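# Move box A32 from its shelf onto the desk

## Task

Find the cardboard box whose label, on the shelf edge directly beneath it, reads A32, and set it on the desk so that no part of it sticks out or hangs over any desk edge. All the other cardboard boxes must stay on their own shelves, and the desk must stay roughly where it is. The robot must not topple or finish leaning; either of those means failure.

## Robot and tools

ROBOT. A Hello Robot Stretch 4: an omni-wheel base, a lift that rides up a mast, one telescoping arm that reaches forward, a wrist with yaw, pitch and roll, and a five-finger hand. It is roughly 1.6 m tall, and no part of the base rim lies more than 0.23 m from the base origin.

FRAMES. Base frame: origin on the floor beneath the base centre, x ahead, y to the left, z up, in metres. The odometry frame is the base frame as it stood when the scene began. hand_pose is a point 0.045 m in front of the palm, given in the base frame; the printed value may be slightly wrong. At that point +z runs along the straightened fingers, +y leaves the palm face, +x crosses the palm away from the thumb.

move. One action per call. base holds a single relative command: translate_m (metres, forward positive, -2 to 2), strafe_m (metres, left positive, -2 to 2) or rotate_rad (radians, counter-clockwise positive, -3.2 to 3.2). translate_m and strafe_m may be combined for a straight diagonal drive with no turning. These are offsets from where the base last reported itself (or from where it is, if a move was still running). joints is one object of absolute targets keyed by name: lift_m 0 to 1.2 m; arm_m 0 to 0.55 m of extension; wrist_yaw_rad -1.134 to 4.276 (0 straight ahead, positive turns left, 3.14 stowed backward); wrist_pitch_rad -1.117 to 4.259 (0 level, 1.57 pointing down); wrist_roll_rad -1.117 to 4.259 (0 palm up, 1.57 palm toward the robot's right, 3.14 palm down). Finger targets hand_little, hand_ring, hand_middle, hand_index, hand_thumb_bend, hand_thumb_turn run -1 to 1, +1 open/straight, -1 curled; for hand_thumb_turn +1 puts the thumb beside the palm and -1 opposite the fingers. hand_force_limit (-1 to 1, about 0 to 10 N at a fingertip, 15 N for the thumb) and hand_speed (-0.96 to 1; near zero at -1, full from +0.48) are settings; a scene starts at 0 and -0.8. Targets outside a range are clipped and reported. Optional: pace ("slow", "default", "fast", "max"); speeds, a per-joint top speed for lift_m, arm_m and the wrist joints; contact_limits, 0 (stops at the lightest push) to 1, default 0.5, for arm_m, lift_m, translate_m, strafe_m, rotate_rad, each placed only beside its own command (a base limit persists until a later action names base). {"end_of_arm": "enable_torque"}, sent alone, re-powers wrist motors that shut themselves off. cameras lists head_camera, head_left_camera, head_right_camera, wrist_camera or all; [] gives none; omitted gives all only for a call with no action. blocking defaults to true (returns when everything rests); false returns after about half a second, and a later move only replaces the targets it names. If a move or wait is refused or hit by an unrequested stop, the remaining move, wait and finished_scene calls in that reply are skipped. The scene keeps running while you think.

wait: seconds 0 to 10; returns sooner once running motions settle. stop: brakes everything; braked joints hold and may keep pressing, and slack wheels are told to hold (see the "stop:" line). zoom_image: camera plus region [x0, y0, x1, y1] in pixels from the top-left of that camera's newest image, at most 504 by 504. show_instructions: shows the reference page. finished_scene (scene 1): ends the scene for good; the box must stay in place unattended.

RESULTS. base_status and joint_status: done, moving, off_target (resting short of target), contact_stop (blocked, goes slack), time_out, limit_stop_at_own_body, limit_stop_at_tilt (lean above 6 degrees; lift, arm and wheels go slack), torque_fault (wrist motor limp until enable_torque). on_its_own reports unrequested behaviour such as slack joints. base_odometry counts wheel turns; if turned_by_wheels and turned_by_imu disagree by over about 0.1 rad across a move, the base slipped or hit something. base_tilt is in degrees, forward and right positive. lidar_m: 12 distances in metres, 30-degree sectors, first straight ahead, then counter-clockwise; "-" means nothing seen or closer than 0.25 m; table tops register. wrist_depth_mm: 7 by 7 grid of depths in mm from top left, "-" when unreadable. motor_effort in percent (peak in brackets), servo_current in mA. hand_stopped_by: six words for little, ring, middle, index, thumb_bend, thumb_turn (moving, target, force, stalled, fault). The *_load_n values are fingertip forces in N, positive when pushed open; a grip that slips away drops toward 0.

GRIPPING. A finger motor starts only when its target changes by 0.002 or more, closes until it arrives or its load reaches hand_force_limit, then locks. To squeeze harder, raise the limit and send a more-closed target. Close at hand_speed -0.94 or below for a soft grip. With the thumb turned in front, the hand wraps objects about 0.035 to 0.065 m thick; thumb tip against index pad can pinch light items up to about 0.08 m. The wrist camera sits behind the palm heel and can collide.

AVOID. Self-collision: hand above the base with lift_m under about 0.25 (0.45 pointing down), tilting up while rolled, yaw plus pitch below about -1.1, or yaw above about 3.4 with the arm out. When lifting a load keep lift_m's contact limit at 0.3 or more for 2 kg, 0.15 for 1 kg. Do not drive, turn or stop with over 1 kg in the hand and arm_m beyond 0.2, especially fast or while lifting; strong pushes with a raised hand can also tip the robot. Do not drop the box even a few millimetres, swing it fast, bump the other boxes, shove the desk, or strike fixed things hard.

Each tool is called after "Call:" as name(argument=value, ...), one argument or row to a line, values as JSON.

Reference images:

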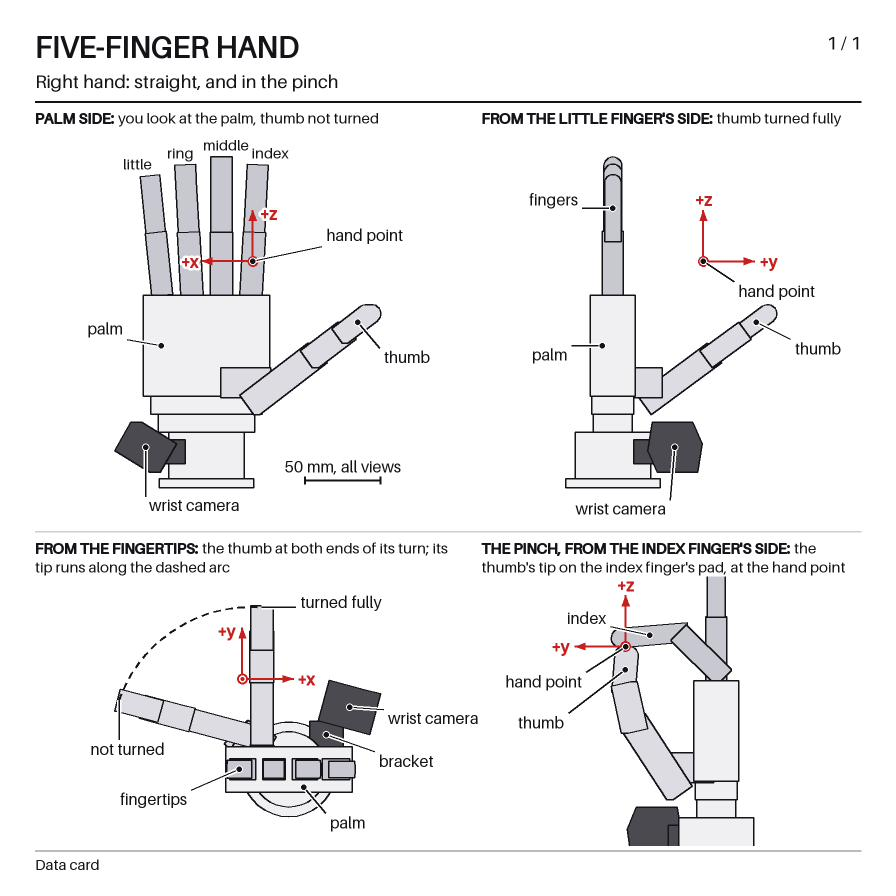

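## Session

Call:
move(
  cameras=["all"],
)

Scene clock: 0.00 s.
base_odometry: x=+0.000 y=+0.000 heading=+0.000
turned_by_wheels: +0.000
turned_by_imu: +0.000
base_tilt: forward=+0.2 right=+0.6
lidar_m: 1.92 2.19 2.75 2.88 2.18 1.55 1.53 1.74 0.83 0.84 0.94 1.96
base_status: not commanded
joint_positions: lift_m=+0.246 arm_m=+0.000 wrist_yaw_rad=+3.107 wrist_pitch_rad=+0.003 wrist_roll_rad=+0.000 hand_little=+1.000 hand_ring=+1.000 hand_middle=+1.000 hand_index=+1.000 hand_thumb_turn=+1.000 hand_thumb_bend=+1.000 hand_force_limit=+0.000 hand_speed=-0.800
joint_status: not commanded
measured_speeds: all 0
hand_stopped_by: target,target,target,target,target,target
little_load_n: 0.0
ring_load_n: 0.0
middle_load_n: 0.0
index_load_n: 0.0
thumb_bend_load_n: 0.0
thumb_turn_load_n: 0.0
motor_effort: lift_m=+20 arm_m=-3 wheel_0=+0 wheel_1=-1 wheel_2=+1
servo_current: wrist_yaw_rad=59 wrist_pitch_rad=33 wrist_roll_rad=26
hand_pose: x=-0.0462 y=+0.1258 z=+0.4834 quat_wxyz=(-0.491, -0.492, +0.509, +0.508) (m; base frame)
wrist_depth_mm: 134 193 - - - - - / 119 136 - - - - - / 110 136 274 1863 - - - / 127 147 248 - - - - / 133 - - - - - - / 1756 1756 1576 1708 1808 - - / 1182 1098 112 119 - - -
pictures: head_camera, head_left_camera, head_right_camera, wrist_camera
Images, in order (width x height): head_camera 420x560, head_left_camera 420x672, head_right_camera 420x672, wrist_camera 616x392.

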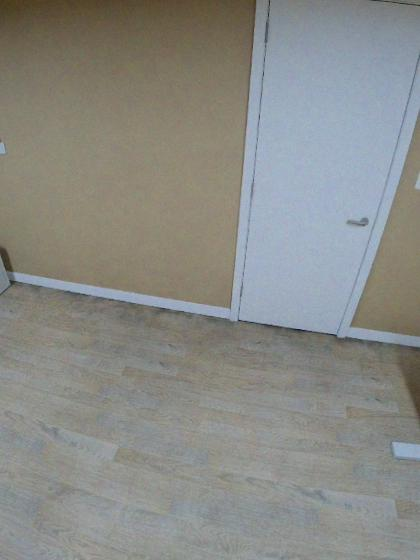

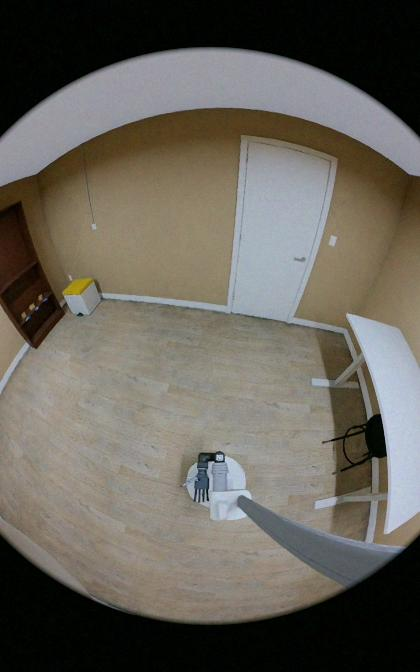

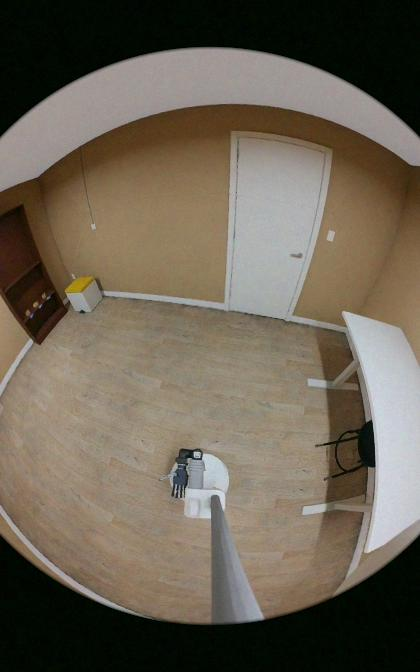

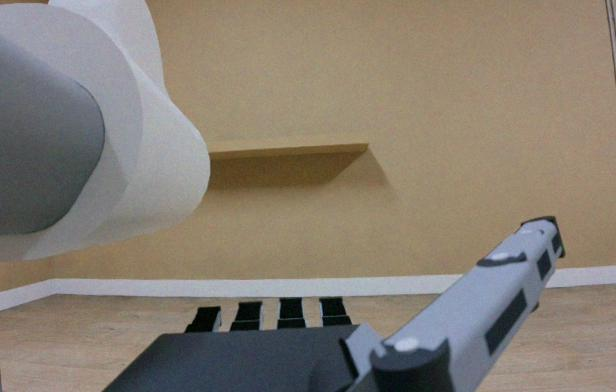

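Call:
zoom_image(
  camera="head_left_camera",
  region=[0, 180, 140, 380],
)

Call:
move(
  base={"rotate_rad": 1.2},
  cameras=["all"],
)

Scaled by 2.520 from the camera's image (finer frame: 600x960).

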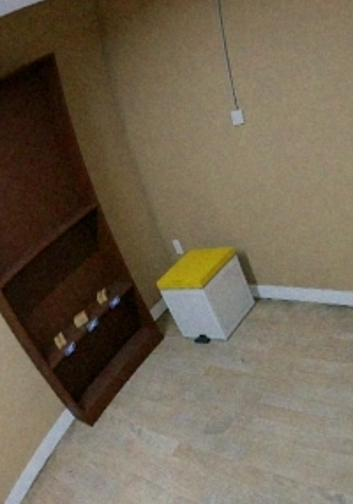

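Scene clock: 4.93 s.
move: done
base_odometry: x=+0.000 y=+0.000 heading=+1.200
turned_by_wheels: +1.200
turned_by_imu: +1.220
base_tilt: forward=+0.1 right=+0.5
lidar_m: 2.92 2.87 1.98 1.53 1.55 1.81 0.84 0.85 1.02 1.92 1.95 2.42
base_status: done
joint_positions: lift_m=+0.246 arm_m=+0.000 wrist_yaw_rad=+3.107 wrist_pitch_rad=+0.003 wrist_roll_rad=+0.000 hand_little=+1.000 hand_ring=+1.000 hand_middle=+1.000 hand_index=+1.000 hand_thumb_turn=+1.000 hand_thumb_bend=+1.000 hand_force_limit=+0.000 hand_speed=-0.800
joint_status: not commanded
measured_speeds: all 0
hand_stopped_by: target,target,target,target,target,target
little_load_n: 0.0
ring_load_n: 0.0
middle_load_n: 0.0
index_load_n: 0.0
thumb_bend_load_n: 0.0
thumb_turn_load_n: 0.0
motor_effort: lift_m=+20(20) arm_m=-3(4) wheel_0=-1(6) wheel_1=-1(7) wheel_2=+1(7)
servo_current: wrist_yaw_rad=52(59) wrist_pitch_rad=52(59) wrist_roll_rad=33(39)
hand_pose: x=-0.0462 y=+0.1258 z=+0.4834 quat_wxyz=(-0.491, -0.492, +0.509, +0.508)
wrist_depth_mm: 134 192 - - - - - / 118 137 - - - - - / 110 136 273 - - - - / 126 147 247 - - - - / 133 208 - - - - - / 1537 1576 204 1499 1808 - - / 1160 1098 112 119 - - -
pictures: head_camera, head_left_camera, head_right_camera, wrist_camera
Images, in order (width x height): head_camera 420x560, head_left_camera 420x672, head_right_camera 420x672, wrist_camera 616x392.

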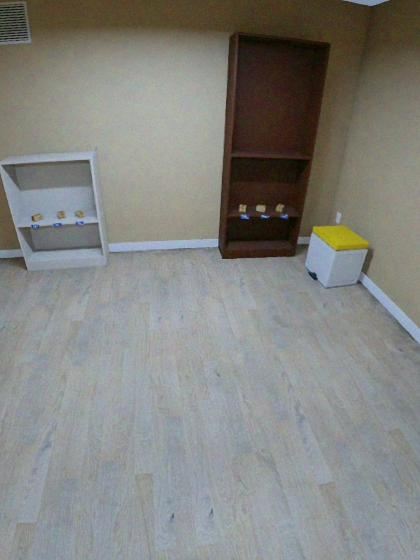

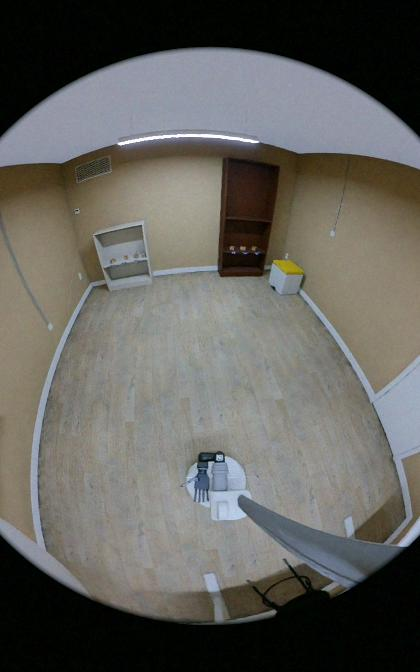

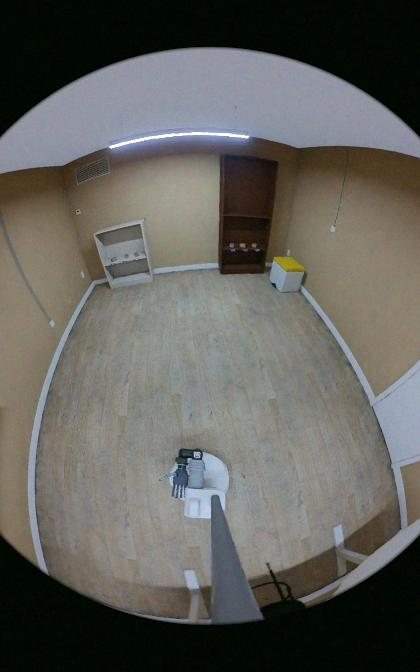

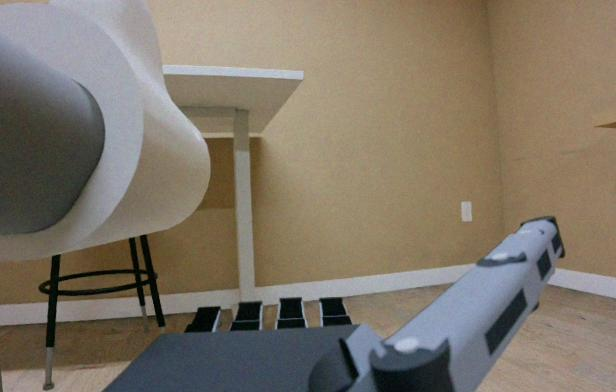

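Call:
zoom_image(
  camera="head_camera",
  region=[0, 180, 120, 270],
)

Call:
zoom_image(
  camera="head_camera",
  region=[210, 180, 330, 270],
)

Scaled by 4.200 from the camera's image (finer frame: 1200x1600).

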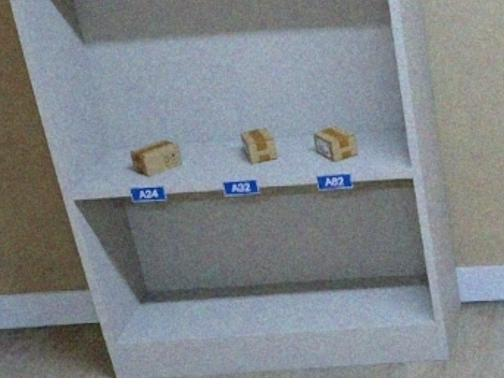

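Scaled by 4.200 from the camera's image (finer frame: 1200x1600).

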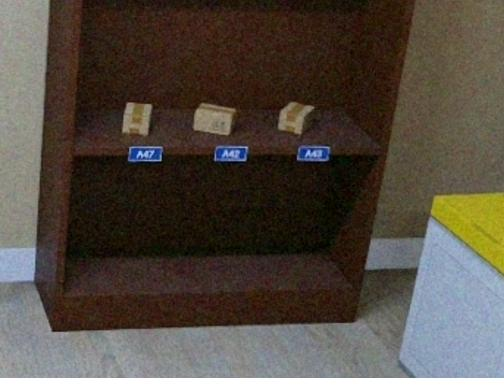

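Call:
move(
  base={"translate_m": 1.2, "strafe_m": 0.75},
  joints={"lift_m": 0.6},
  pace="fast",
  cameras=["head_camera", "head_left_camera"],
)

Scene clock: 25.07 s.
move: done
base_odometry: x=-0.264 y=+1.390 heading=+1.200
turned_by_wheels: +0.000
turned_by_imu: +0.009
base_tilt: forward=+0.1 right=+0.5
lidar_m: 1.48 1.51 1.39 1.24 1.27 1.48 2.94 2.20 2.73 2.49 2.23 1.93
base_status: done
joint_positions: lift_m=+0.600 arm_m=+0.000 wrist_yaw_rad=+3.107 wrist_pitch_rad=+0.003 wrist_roll_rad=+0.000 hand_little=+1.000 hand_ring=+1.000 hand_middle=+1.000 hand_index=+1.000 hand_thumb_turn=+1.000 hand_thumb_bend=+1.000 hand_force_limit=+0.000 hand_speed=-0.800
joint_status: all done
measured_speeds: all 0
hand_stopped_by: target,target,target,target,target,target
little_load_n: 0.0
ring_load_n: 0.0
middle_load_n: 0.0
index_load_n: 0.0
thumb_bend_load_n: 0.0
thumb_turn_load_n: 0.0
motor_effort: lift_m=+23(30) arm_m=-4(4) wheel_0=+1(3) wheel_1=+1(12) wheel_2=-1(12)
servo_current: wrist_yaw_rad=52(59) wrist_pitch_rad=52(59) wrist_roll_rad=33(39)
hand_pose: x=-0.0462 y=+0.1258 z=+0.8374 quat_wxyz=(-0.491, -0.492, +0.509, +0.508)
wrist_depth_mm: 134 193 - - - - - / 119 137 - - - - - / 110 136 - - - - - / 127 147 - - - 1499 - / 133 - - - - - - / - - - - - - - / - 1863 112 119 - - -
Images, in order (width x height): head_camera 420x560, head_left_camera 420x672.

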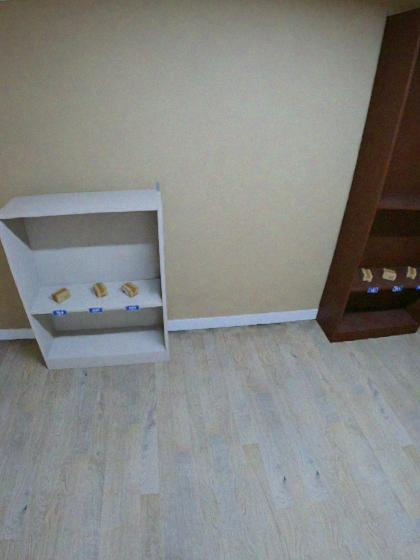

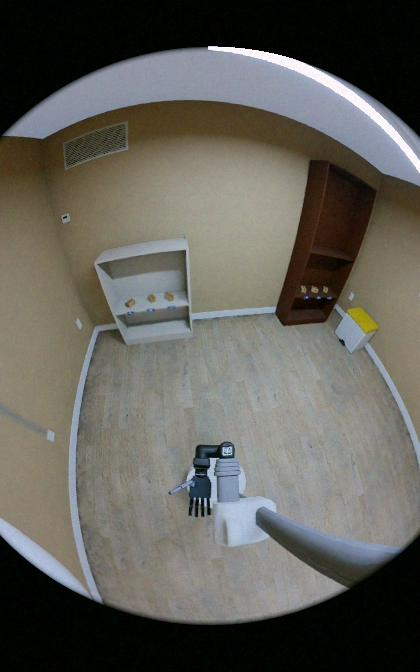

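Call:
move(
  base={"rotate_rad": 0.371},
  cameras=["head_camera", "head_left_camera"],
)

Call:
zoom_image(
  camera="head_camera",
  region=[80, 150, 340, 400],
)

Scene clock: 34.63 s.
move: done
base_odometry: x=-0.264 y=+1.390 heading=+1.571
turned_by_wheels: +0.371
turned_by_imu: +0.377
base_tilt: forward=+0.1 right=+0.6
lidar_m: 1.49 1.50 1.24 1.25 1.45 1.88 2.96 2.58 2.52 2.23 1.97 1.82
base_status: done
joint_positions: lift_m=+0.600 arm_m=+0.000 wrist_yaw_rad=+3.107 wrist_pitch_rad=+0.003 wrist_roll_rad=+0.000 hand_little=+1.000 hand_ring=+1.000 hand_middle=+1.000 hand_index=+1.000 hand_thumb_turn=+1.000 hand_thumb_bend=+1.000 hand_force_limit=+0.000 hand_speed=-0.800
joint_status: not commanded
measured_speeds: all 0
hand_stopped_by: target,target,target,target,target,target
little_load_n: 0.0
ring_load_n: 0.0
middle_load_n: 0.0
index_load_n: 0.0
thumb_bend_load_n: 0.0
thumb_turn_load_n: 0.0
motor_effort: lift_m=+23(24) arm_m=-3(4) wheel_0=+1(5) wheel_1=+1(7) wheel_2=-2(8)
servo_current: wrist_yaw_rad=52(59) wrist_pitch_rad=39(59) wrist_roll_rad=33(33)
hand_pose: x=-0.0462 y=+0.1258 z=+0.8374 quat_wxyz=(-0.491, -0.492, +0.509, +0.508)
wrist_depth_mm: 134 191 - - - - - / 114 136 - - - - - / 109 136 - - - - - / 126 145 - - - - 1661 / 133 - - - - - - / - - - - - - - / - 1921 112 119 - - -
Images, in order (width x height): head_camera 420x560, head_left_camera 420x672.

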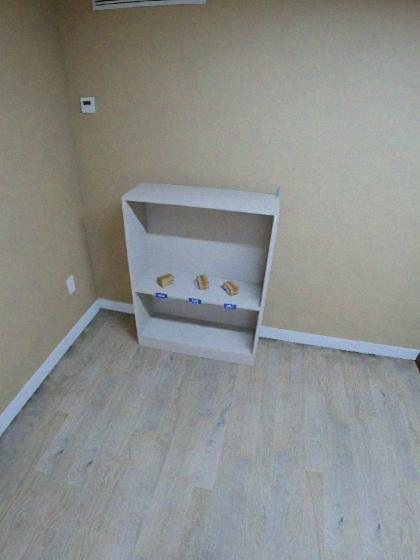

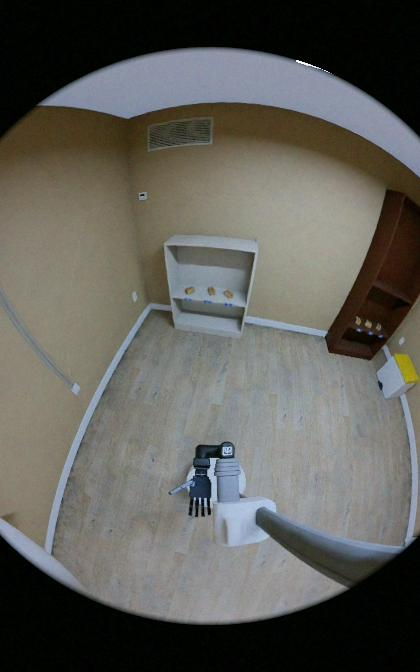

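Scaled by 1.938 from the camera's image (finer frame: 1200x1600).

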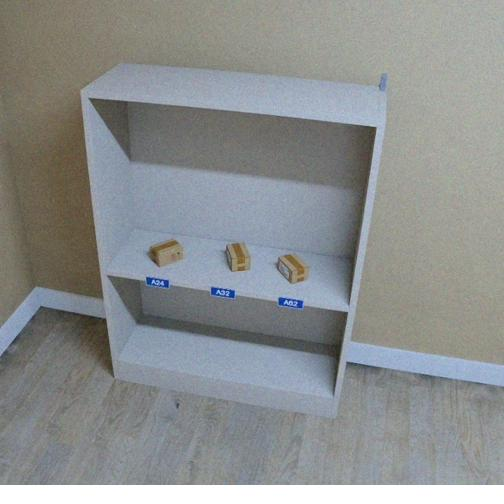

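Call:
move(
  base={"rotate_rad": -0.26},
)

Call:
move(
  base={"strafe_m": 0.48, "translate_m": 0.2},
  joints={"wrist_yaw_rad": 0, "wrist_roll_rad": 1.57},
  cameras=["all"],
)

Scene clock: 61.57 s.
move: done
base_odometry: x=-0.264 y=+1.390 heading=+1.311
turned_by_wheels: -0.260
turned_by_imu: -0.261
base_tilt: forward=+0.1 right=+0.5
lidar_m: 1.49 1.56 1.33 1.24 1.29 1.48 2.95 2.24 2.66 2.50 2.23 1.90
base_status: done
joint_positions: lift_m=+0.600 arm_m=+0.000 wrist_yaw_rad=+3.107 wrist_pitch_rad=+0.003 wrist_roll_rad=+0.000 hand_little=+1.000 hand_ring=+1.000 hand_middle=+1.000 hand_index=+1.000 hand_thumb_turn=+1.000 hand_thumb_bend=+1.000 hand_force_limit=+0.000 hand_speed=-0.800
joint_status: not commanded
measured_speeds: all 0
hand_stopped_by: target,target,target,target,target,target
little_load_n: 0.0
ring_load_n: 0.0
middle_load_n: 0.0
index_load_n: 0.0
thumb_bend_load_n: 0.0
thumb_turn_load_n: 0.0
motor_effort: lift_m=+23(24) arm_m=-4(4) wheel_0=-1(4) wheel_1=+0(7) wheel_2=+1(5)
servo_current: wrist_yaw_rad=52(52) wrist_pitch_rad=46(59) wrist_roll_rad=26(39)
hand_pose: x=-0.0462 y=+0.1258 z=+0.8374 quat_wxyz=(-0.491, -0.492, +0.509, +0.508)
wrist_depth_mm: 134 193 - - - - - / 119 136 - - - - - / 110 136 - - - - - / 127 148 - - - 1661 - / 133 - - - - - - / - - - - - - - / - 1921 112 119 - - -
pictures: none

Scene clock: 64.77 s.
move: done
base_odometry: x=-0.676 y=+1.707 heading=+1.311
turned_by_wheels: +0.000
turned_by_imu: +0.004
base_tilt: forward=+0.1 right=+0.6
lidar_m: 1.27 1.17 0.82 0.77 0.79 1.07 1.94 2.51 3.15 2.97 2.14 1.34
base_status: done
joint_positions: lift_m=+0.600 arm_m=+0.000 wrist_yaw_rad=+0.002 wrist_pitch_rad=+0.003 wrist_roll_rad=+1.569 hand_little=+1.000 hand_ring=+1.000 hand_middle=+1.000 hand_index=+1.000 hand_thumb_turn=+1.000 hand_thumb_bend=+1.000 hand_force_limit=+0.000 hand_speed=-0.800
joint_status: all done
measured_speeds: all 0
hand_stopped_by: target,target,target,target,target,target
little_load_n: 0.0
ring_load_n: 0.0
middle_load_n: 0.0
index_load_n: 0.0
thumb_bend_load_n: 0.0
thumb_turn_load_n: 0.0
motor_effort: lift_m=+23(24) arm_m=-3(4) wheel_0=+0(6) wheel_1=+1(10) wheel_2=+0(5)
servo_current: wrist_yaw_rad=59(124) wrist_pitch_rad=33(59) wrist_roll_rad=33(72)
hand_pose: x=+0.3929 y=-0.1472 z=+0.7465 quat_wxyz=(+0.000, +0.708, +0.002, +0.706)
wrist_depth_mm: - - - - - 1336 960 / - - - - - 1308 991 / - - 1229 1336 1336 1182 991 / - - 1308 1336 1397 1205 960 / - - 1308 1336 1366 1308 - / - - 1025 208 1336 - - / - 113 112 119 - - -
pictures: head_camera, head_left_camera, head_right_camera, wrist_camera
Images, in order (width x height): head_camera 420x560, head_left_camera 420x672, head_right_camera 420x672, wrist_camera 616x392.

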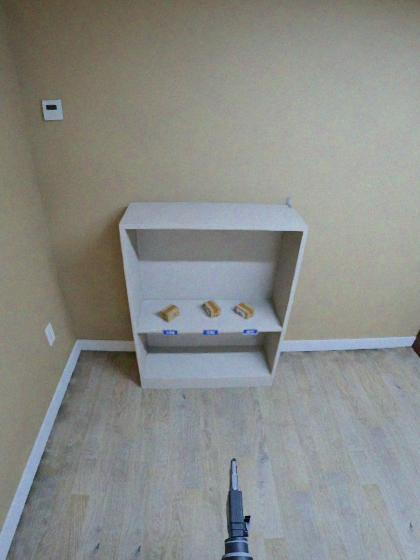

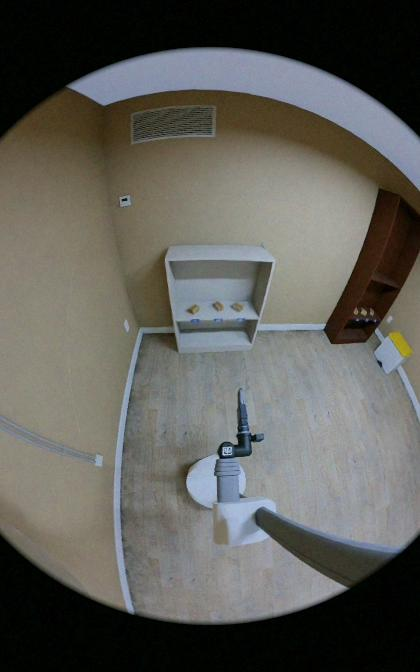

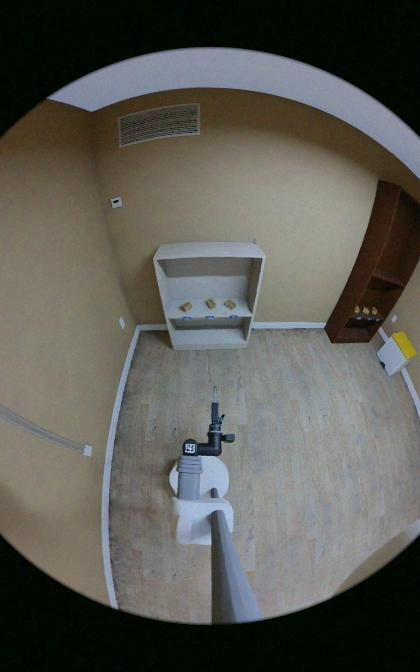

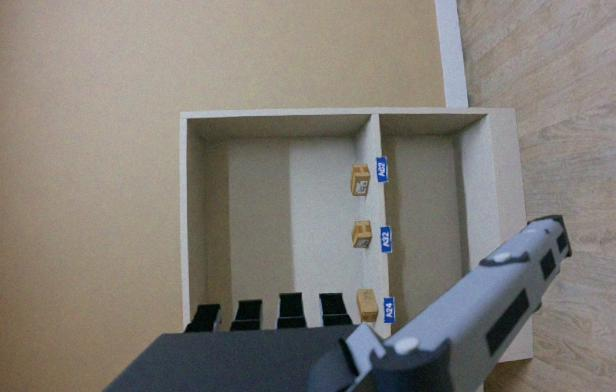

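Call:
zoom_image(
  camera="wrist_camera",
  region=[320, 140, 440, 340],
)

Call:
zoom_image(
  camera="head_camera",
  region=[110, 270, 310, 400],
)

Scaled by 2.520.

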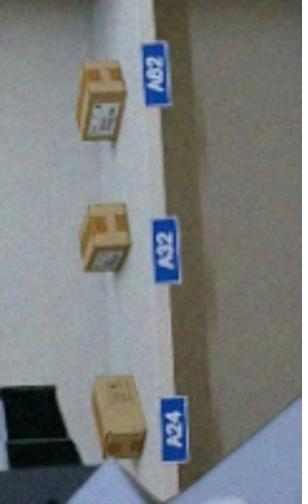

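Scaled by 2.520 from the camera's image (finer frame: 1200x1600).

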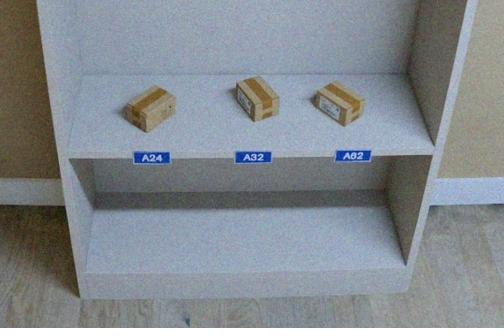

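Call:
move(
  base={"strafe_m": 0.12, "translate_m": 0.35},
  joints={"lift_m": 0.5, "hand_thumb_turn": -1},
  cameras=["head_camera", "wrist_camera"],
)

Scene clock: 87.67 s.
move: done
base_odometry: x=-0.703 y=+2.076 heading=+1.311
turned_by_wheels: +0.000
turned_by_imu: +0.003
base_tilt: forward=+0.1 right=+0.5
lidar_m: 0.89 1.04 0.72 0.66 0.69 0.93 1.72 2.95 3.25 2.63 1.85 0.97
base_status: done
joint_positions: lift_m=+0.500 arm_m=+0.000 wrist_yaw_rad=+0.002 wrist_pitch_rad=+0.003 wrist_roll_rad=+1.569 hand_little=+1.000 hand_ring=+1.000 hand_middle=+1.000 hand_index=+1.000 hand_thumb_turn=-1.000 hand_thumb_bend=+1.000 hand_force_limit=+0.000 hand_speed=-0.800
joint_status: all done
measured_speeds: all 0
hand_stopped_by: target,target,target,target,target,target
little_load_n: 0.0
ring_load_n: 0.0
middle_load_n: 0.0
index_load_n: 0.0
thumb_bend_load_n: 0.0
thumb_turn_load_n: 0.5
motor_effort: lift_m=+16(23) arm_m=-3(4) wheel_0=+1(4) wheel_1=-1(8) wheel_2=+1(9)
servo_current: wrist_yaw_rad=39(59) wrist_pitch_rad=59(72) wrist_roll_rad=26(39)
hand_pose: x=+0.3928 y=-0.1473 z=+0.6471 quat_wxyz=(+0.000, +0.708, +0.001, +0.706)
wrist_depth_mm: 1008 750 809 831 809 809 778 / 1008 904 991 960 1025 991 768 / 991 904 976 960 1008 991 750 / 976 891 946 - - 1008 750 / 960 866 960 946 - 991 750 / 946 854 931 - - 946 750 / 946 654 112 - - 831 715
Images, in order (width x height): head_camera 420x560, wrist_camera 616x392.

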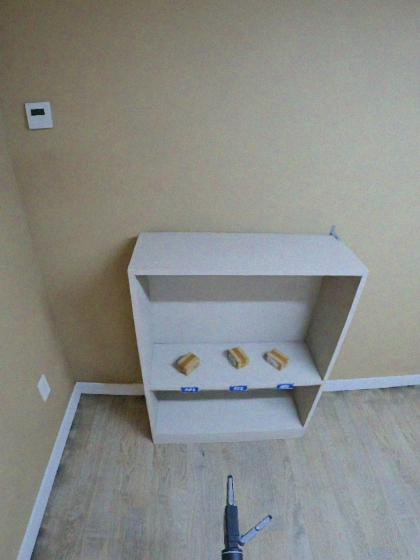

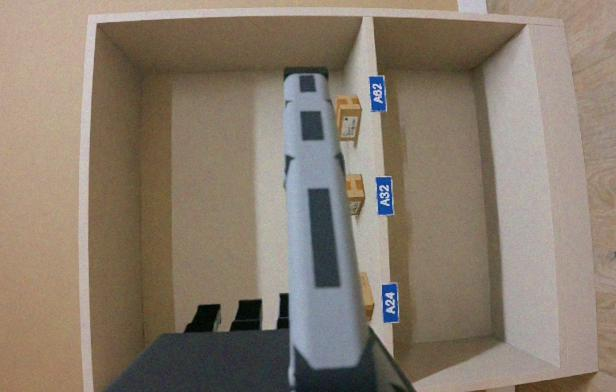

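Call:
zoom_image(
  camera="head_camera",
  region=[170, 330, 300, 400],
)

Call:
zoom_image(
  camera="head_camera",
  region=[120, 220, 380, 450],
)

Scaled by 3.877 from the camera's image (finer frame: 1200x1600).

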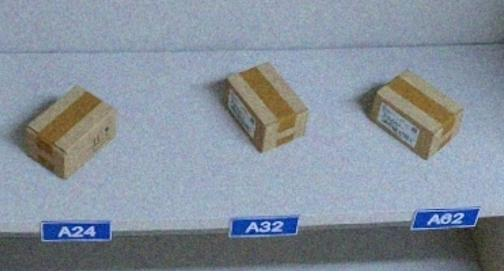

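Scaled by 1.938 from the camera's image (finer frame: 1200x1600).

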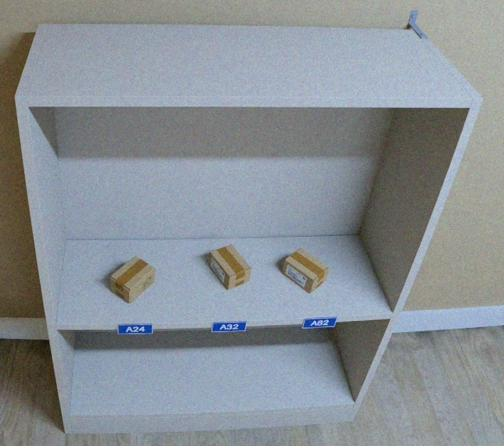

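Call:
move(
  base={"rotate_rad": 0.5},
  cameras=["wrist_camera"],
)

Call:
move(
  base={"strafe_m": -0.52, "translate_m": 0.02},
  cameras=["head_camera", "wrist_camera"],
)

Call:
zoom_image(
  camera="head_camera",
  region=[100, 200, 400, 500],
)

Scene clock: 134.70 s.
move: done
base_odometry: x=-0.703 y=+2.076 heading=+1.811
turned_by_wheels: +0.500
turned_by_imu: +0.508
base_tilt: forward=+0.1 right=+0.6
lidar_m: 0.93 0.72 0.67 0.69 0.92 1.69 3.64 3.28 2.65 1.91 0.98 0.90
base_status: done
joint_positions: lift_m=+0.500 arm_m=+0.000 wrist_yaw_rad=+0.001 wrist_pitch_rad=+0.003 wrist_roll_rad=+1.569 hand_little=+1.000 hand_ring=+1.000 hand_middle=+1.000 hand_index=+1.000 hand_thumb_turn=-1.000 hand_thumb_bend=+1.000 hand_force_limit=+0.000 hand_speed=-0.800
joint_status: not commanded
measured_speeds: all 0
hand_stopped_by: target,target,target,target,target,target
little_load_n: 0.0
ring_load_n: 0.0
middle_load_n: 0.0
index_load_n: 0.0
thumb_bend_load_n: 0.0
thumb_turn_load_n: 0.5
motor_effort: lift_m=+16(17) arm_m=-4(4) wheel_0=+0(5) wheel_1=-1(7) wheel_2=-2(8)
servo_current: wrist_yaw_rad=46(59) wrist_pitch_rad=33(59) wrist_roll_rad=33(39)
hand_pose: x=+0.3927 y=-0.1474 z=+0.6471 quat_wxyz=(+0.000, +0.708, +0.001, +0.706)
wrist_depth_mm: 647 798 831 842 788 866 715 / 647 842 866 854 891 904 723 / 931 741 798 715 891 831 732 / 1025 1042 1060 - - 1098 891 / 1098 1098 1098 - - 1160 891 / - - 182 - - 1008 878 / - 112 112 - - - 842
Images, in order (width x height): wrist_camera 616x392.

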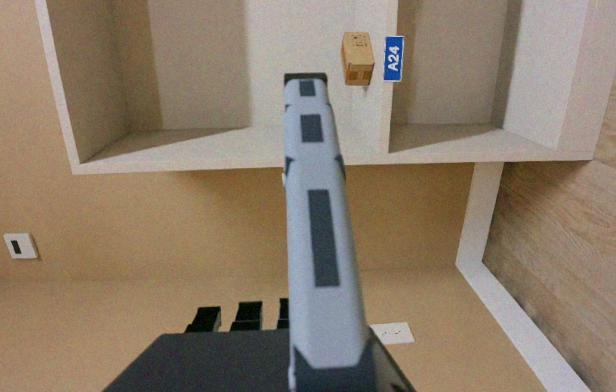

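Scene clock: 137.77 s.
move: done
base_odometry: x=-0.202 y=+2.219 heading=+1.811
turned_by_wheels: +0.000
turned_by_imu: -0.001
base_tilt: forward=+0.1 right=+0.5
lidar_m: 0.68 0.91 1.13 1.16 1.49 2.84 3.85 2.79 2.14 1.48 1.03 0.65
base_status: done
joint_positions: lift_m=+0.500 arm_m=+0.000 wrist_yaw_rad=+0.001 wrist_pitch_rad=+0.003 wrist_roll_rad=+1.569 hand_little=+1.000 hand_ring=+1.000 hand_middle=+1.000 hand_index=+1.000 hand_thumb_turn=-1.000 hand_thumb_bend=+1.000 hand_force_limit=+0.000 hand_speed=-0.800
joint_status: not commanded
measured_speeds: all 0
hand_stopped_by: target,target,target,target,target,target
little_load_n: 0.0
ring_load_n: 0.0
middle_load_n: 0.0
index_load_n: 0.0
thumb_bend_load_n: 0.0
thumb_turn_load_n: 0.0
motor_effort: lift_m=+16(17) arm_m=-4(4) wheel_0=-2(10) wheel_1=+1(8) wheel_2=-1(4)
servo_current: wrist_yaw_rad=39(52) wrist_pitch_rad=39(52) wrist_roll_rad=33(39)
hand_pose: x=+0.3927 y=-0.1474 z=+0.6471 quat_wxyz=(+0.000, +0.708, +0.001, +0.706)
wrist_depth_mm: 569 591 609 615 544 634 647 / 574 627 640 634 496 661 676 / 569 661 676 668 473 715 707 / 564 699 723 - 473 778 759 / 559 750 768 788 - 820 750 / 549 788 788 - - 878 750 / 574 654 112 - - 842 741
Images, in order (width x height): head_camera 420x560, wrist_camera 616x392.

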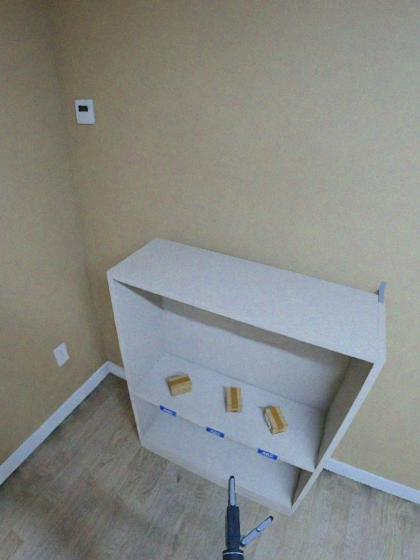

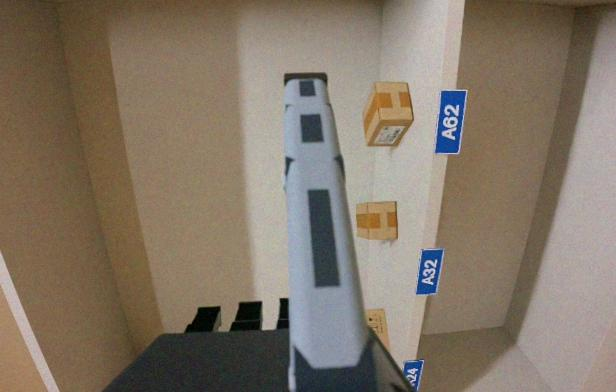

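Scaled by 1.680 from the camera's image (finer frame: 1200x1600).

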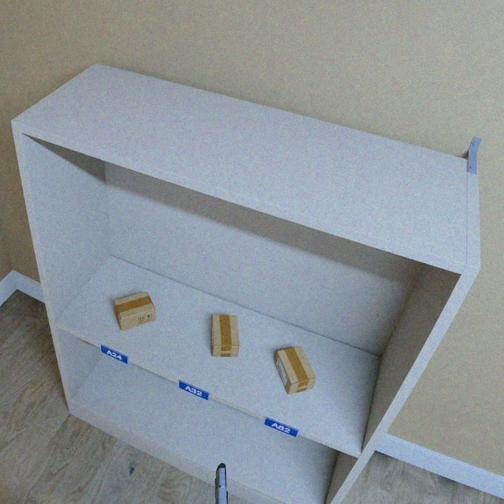

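Call:
move(
  base={"strafe_m": 0.03},
  joints={"lift_m": 0.44, "arm_m": 0.12},
  cameras=["head_camera", "wrist_camera"],
)

Call:
zoom_image(
  camera="head_camera",
  region=[140, 350, 340, 550],
)

Call:
zoom_image(
  camera="wrist_camera",
  region=[260, 60, 520, 392],
)

Scene clock: 168.03 s.
move: done
base_odometry: x=-0.231 y=+2.212 heading=+1.811
turned_by_wheels: +0.000
turned_by_imu: +0.003
base_tilt: forward=+0.1 right=+0.6
lidar_m: 0.68 0.91 1.09 1.11 1.48 2.84 3.84 2.82 2.19 1.52 1.05 0.67
base_status: done
joint_positions: lift_m=+0.440 arm_m=+0.120 wrist_yaw_rad=+0.001 wrist_pitch_rad=+0.003 wrist_roll_rad=+1.569 hand_little=+1.000 hand_ring=+1.000 hand_middle=+1.000 hand_index=+1.000 hand_thumb_turn=-1.000 hand_thumb_bend=+1.000 hand_force_limit=+0.000 hand_speed=-0.800
joint_status: all done
measured_speeds: all 0
hand_stopped_by: target,target,target,target,target,target
little_load_n: 0.0
ring_load_n: 0.0
middle_load_n: 0.0
index_load_n: 0.0
thumb_bend_load_n: 0.0
thumb_turn_load_n: 0.0
motor_effort: lift_m=+16(20) arm_m=+5(7) wheel_0=+0(7) wheel_1=+1(7) wheel_2=+1(2)
servo_current: wrist_yaw_rad=46(59) wrist_pitch_rad=39(52) wrist_roll_rad=33(39)
hand_pose: x=+0.5123 y=-0.1474 z=+0.5872 quat_wxyz=(+0.000, +0.708, +0.001, +0.706)
wrist_depth_mm: 496 504 517 525 357 544 549 / 521 535 544 539 338 580 585 / 559 564 580 580 338 621 621 / 591 609 621 - - 668 654 / 621 647 661 676 - 715 668 / 647 699 691 - - 778 668 / 634 691 112 - - 715 668
Images, in order (width x height): head_camera 420x560, wrist_camera 616x392.

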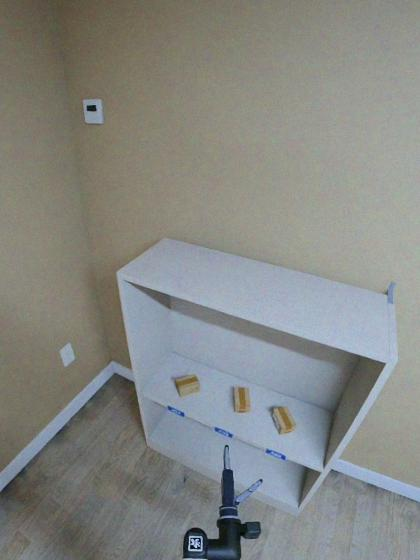

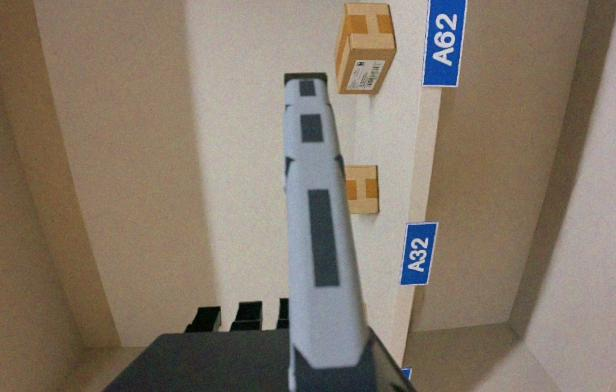

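Scaled by 2.520 from the camera's image (finer frame: 1200x1600).

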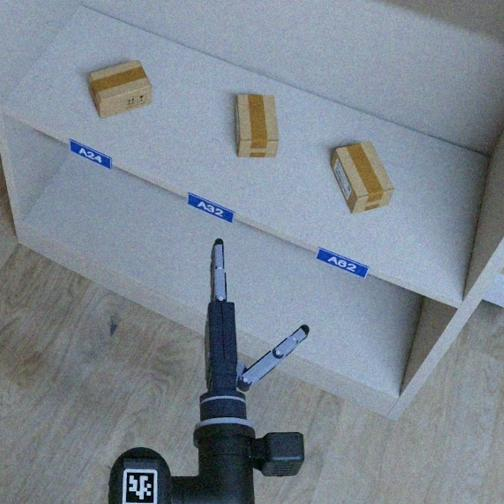

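Scaled by 1.518.

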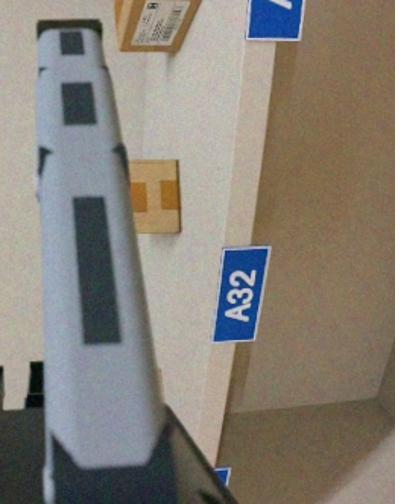

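Call:
move(
  base={"strafe_m": -0.014},
  joints={"lift_m": 0.42, "arm_m": 0.24},
  cameras=["head_camera", "wrist_camera"],
)

Call:
zoom_image(
  camera="head_camera",
  region=[180, 360, 300, 480],
)

Call:
zoom_image(
  camera="wrist_camera",
  region=[260, 60, 520, 392],
)

Scene clock: 194.20 s.
move: done
base_odometry: x=-0.218 y=+2.215 heading=+1.811
turned_by_wheels: +0.000
turned_by_imu: +0.001
base_tilt: forward=+0.1 right=+0.5
lidar_m: 0.69 0.89 1.11 1.16 1.49 2.83 3.85 2.81 2.18 1.50 1.05 0.66
base_status: done
joint_positions: lift_m=+0.420 arm_m=+0.240 wrist_yaw_rad=+0.001 wrist_pitch_rad=+0.003 wrist_roll_rad=+1.569 hand_little=+1.000 hand_ring=+1.000 hand_middle=+1.000 hand_index=+1.000 hand_thumb_turn=-1.000 hand_thumb_bend=+1.000 hand_force_limit=+0.000 hand_speed=-0.800
joint_status: all done
measured_speeds: all 0
hand_stopped_by: target,target,target,target,target,target
little_load_n: 0.0
ring_load_n: 0.0
middle_load_n: 0.0
index_load_n: 0.0
thumb_bend_load_n: 0.0
thumb_turn_load_n: 0.5
motor_effort: lift_m=+15(21) arm_m=+4(7) wheel_0=-1(6) wheel_1=+1(7) wheel_2=+0(1)
servo_current: wrist_yaw_rad=39(59) wrist_pitch_rad=46(65) wrist_roll_rad=33(39)
hand_pose: x=+0.6323 y=-0.1475 z=+0.5672 quat_wxyz=(+0.000, +0.708, +0.001, +0.706)
wrist_depth_mm: 399 407 413 415 263 182 - / 415 424 436 430 279 198 469 / 442 452 462 466 282 211 504 / 469 484 496 - 262 517 539 / 508 521 530 535 - 559 574 / 544 554 549 - - 609 609 / 585 580 112 - - 647 640
Images, in order (width x height): head_camera 420x560, wrist_camera 616x392.

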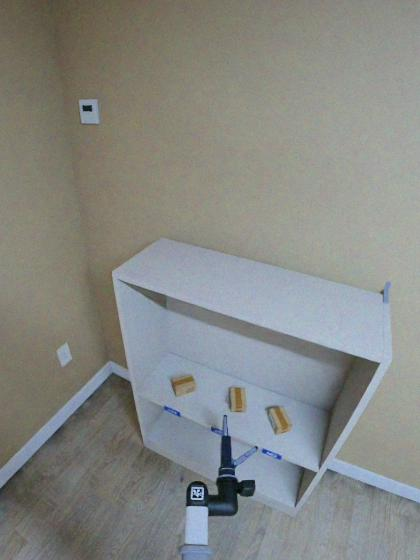

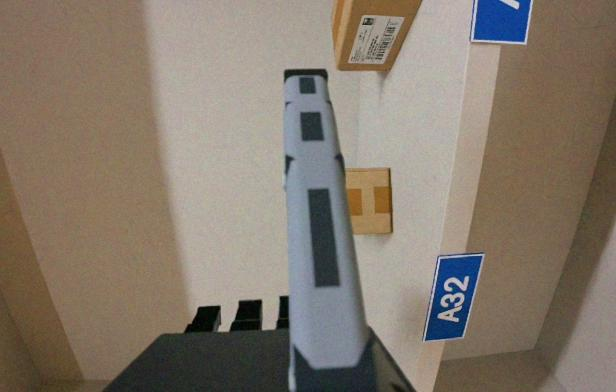

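Scaled by 4.200 from the camera's image (finer frame: 1200x1600).

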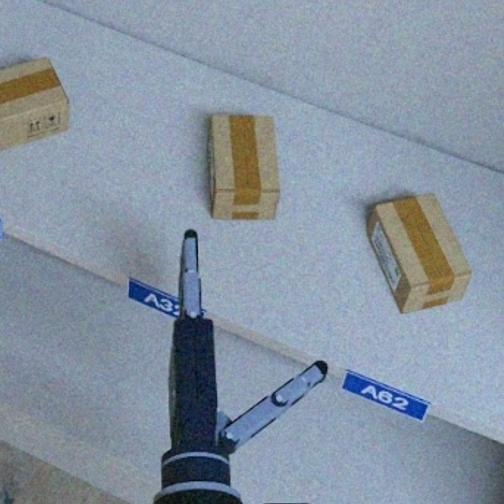

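Scaled by 1.518.

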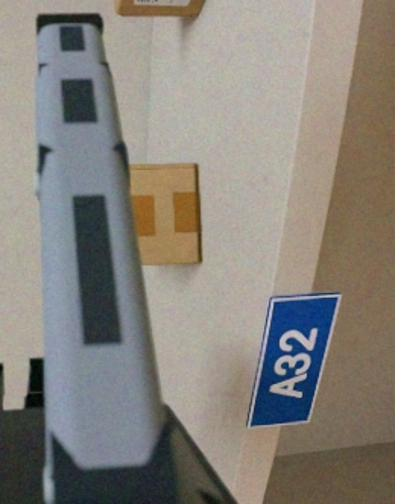

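Call:
move(
  joints={"lift_m": 0.396, "arm_m": 0.31},
  contact_limits={"lift_m": 0.1, "arm_m": 0.1},
  cameras=["head_camera", "wrist_camera"],
)

Call:
zoom_image(
  camera="head_camera",
  region=[190, 360, 280, 450],
)

Call:
zoom_image(
  camera="wrist_camera",
  region=[260, 60, 520, 392],
)

Scene clock: 234.67 s.
move: done
base_odometry: x=-0.218 y=+2.215 heading=+1.811
turned_by_wheels: +0.000
turned_by_imu: +0.002
base_tilt: forward=+0.2 right=+0.5
lidar_m: 0.70 0.89 1.11 1.15 1.51 2.84 3.88 2.79 2.18 1.52 1.05 0.65
base_status: not commanded
joint_positions: lift_m=+0.396 arm_m=+0.310 wrist_yaw_rad=+0.001 wrist_pitch_rad=+0.003 wrist_roll_rad=+1.569 hand_little=+1.000 hand_ring=+1.000 hand_middle=+1.000 hand_index=+1.000 hand_thumb_turn=-1.000 hand_thumb_bend=+1.000 hand_force_limit=+0.000 hand_speed=-0.800
joint_status: all done
measured_speeds: all 0
hand_stopped_by: target,target,target,target,target,target
little_load_n: 0.0
ring_load_n: 0.0
middle_load_n: 0.0
index_load_n: 0.0
thumb_bend_load_n: 0.0
thumb_turn_load_n: 0.5
motor_effort: lift_m=+16(20) arm_m=+5(6) wheel_0=-1(1) wheel_1=+1(2) wheel_2=+0(0)
servo_current: wrist_yaw_rad=52(59) wrist_pitch_rad=33(52) wrist_roll_rad=33(39)
contact_limits: arm_m 0.1; lift_m 0.1
hand_pose: x=+0.7023 y=-0.1475 z=+0.5432 quat_wxyz=(+0.000, +0.708, +0.001, +0.706)
wrist_depth_mm: 342 345 353 359 226 135 - / 359 366 375 373 232 132 - / 382 389 399 399 214 141 439 / 404 415 427 - 199 150 466 / 433 445 455 462 201 162 500 / 469 477 477 - - 169 544 / 504 500 112 - - 186 574
Images, in order (width x height): head_camera 420x560, wrist_camera 616x392.

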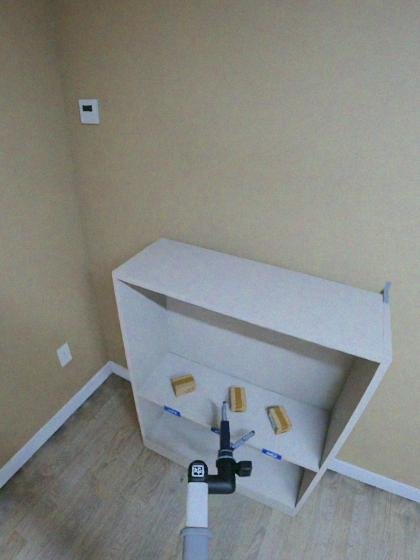

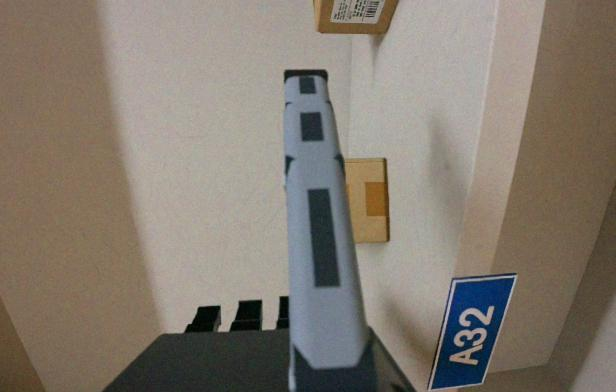

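Scaled by 5.600 from the camera's image (finer frame: 1200x1600).

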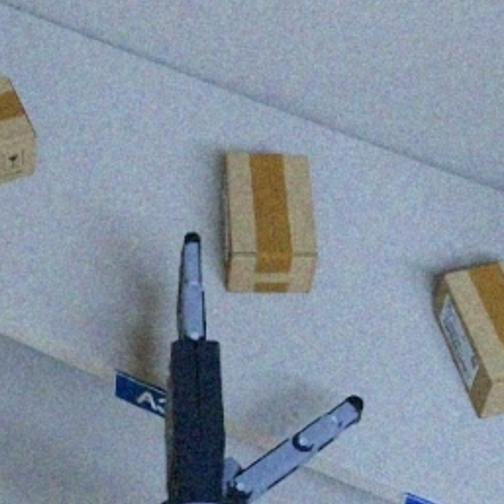

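Scaled by 1.518.

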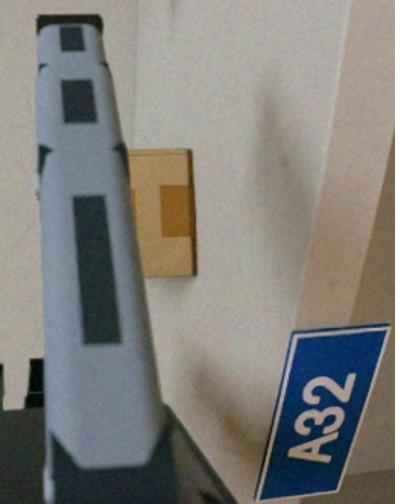

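Call:
move(
  base={"strafe_m": -0.006},
  joints={"lift_m": 0.388, "arm_m": 0.38},
  pace="slow",
  contact_limits={"lift_m": 0.05, "arm_m": 0.05},
  cameras=["head_camera", "wrist_camera"],
)

Call:
zoom_image(
  camera="head_camera",
  region=[190, 360, 280, 450],
)

Call:
zoom_image(
  camera="wrist_camera",
  region=[260, 60, 520, 392],
)

Scene clock: 255.87 s.
move: done
base_odometry: x=-0.212 y=+2.217 heading=+1.811
turned_by_wheels: +0.000
turned_by_imu: +0.001
base_tilt: forward=+0.1 right=+0.5
lidar_m: 0.70 0.91 1.11 1.15 1.53 2.83 3.86 2.79 2.15 1.50 1.07 0.65
base_status: done
joint_positions: lift_m=+0.388 arm_m=+0.380 wrist_yaw_rad=+0.001 wrist_pitch_rad=+0.003 wrist_roll_rad=+1.569 hand_little=+1.000 hand_ring=+1.000 hand_middle=+1.000 hand_index=+1.000 hand_thumb_turn=-1.000 hand_thumb_bend=+1.000 hand_force_limit=+0.000 hand_speed=-0.800
joint_status: all done
measured_speeds: all 0
hand_stopped_by: target,target,target,target,target,target
little_load_n: 0.0
ring_load_n: 0.0
middle_load_n: 0.0
index_load_n: 0.0
thumb_bend_load_n: 0.0
thumb_turn_load_n: 0.0
motor_effort: lift_m=+15(22) arm_m=+6(6) wheel_0=-1(5) wheel_1=-1(4) wheel_2=+0(1)
servo_current: wrist_yaw_rad=46(59) wrist_pitch_rad=46(65) wrist_roll_rad=33(39)
contact_limits: arm_m 0.05; lift_m 0.05
hand_pose: x=+0.7723 y=-0.1475 z=+0.5352 quat_wxyz=(+0.000, +0.708, +0.001, +0.706)
wrist_depth_mm: 282 290 297 301 202 121 - / 300 304 314 310 208 132 - / 317 325 330 330 187 120 - / 336 343 351 - 178 121 - / 362 368 375 382 179 129 - / 387 394 389 - - 130 - / 415 413 112 - - 121 -
Images, in order (width x height): head_camera 420x560, wrist_camera 616x392.

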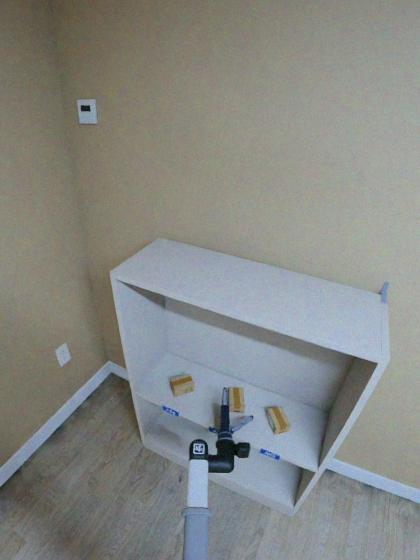

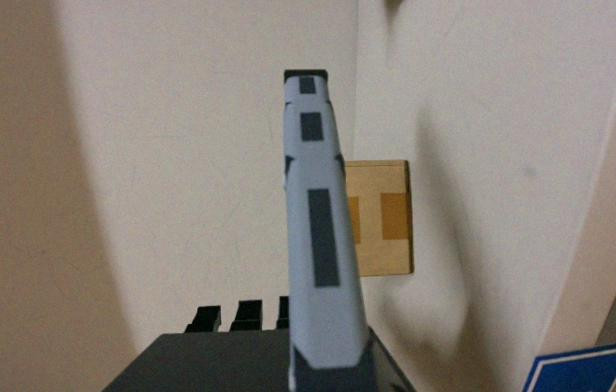

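Scaled by 5.600 from the camera's image (finer frame: 1200x1600).

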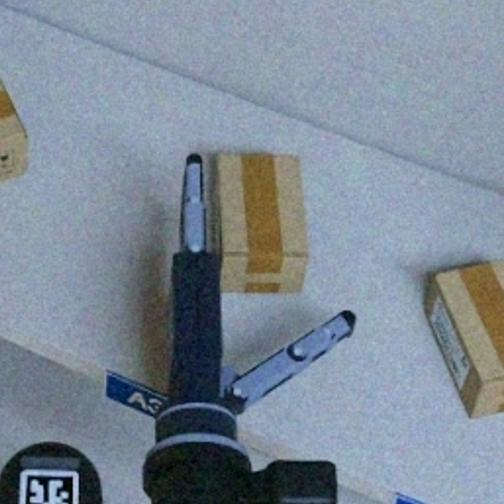

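Scaled by 1.518.

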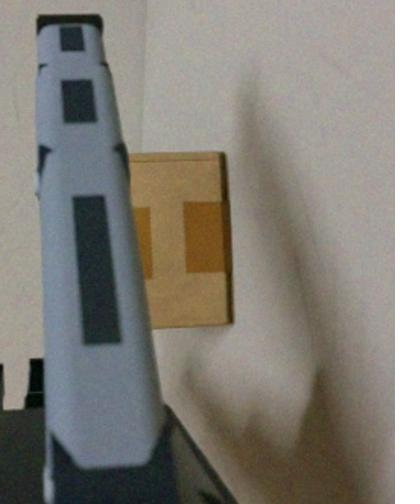

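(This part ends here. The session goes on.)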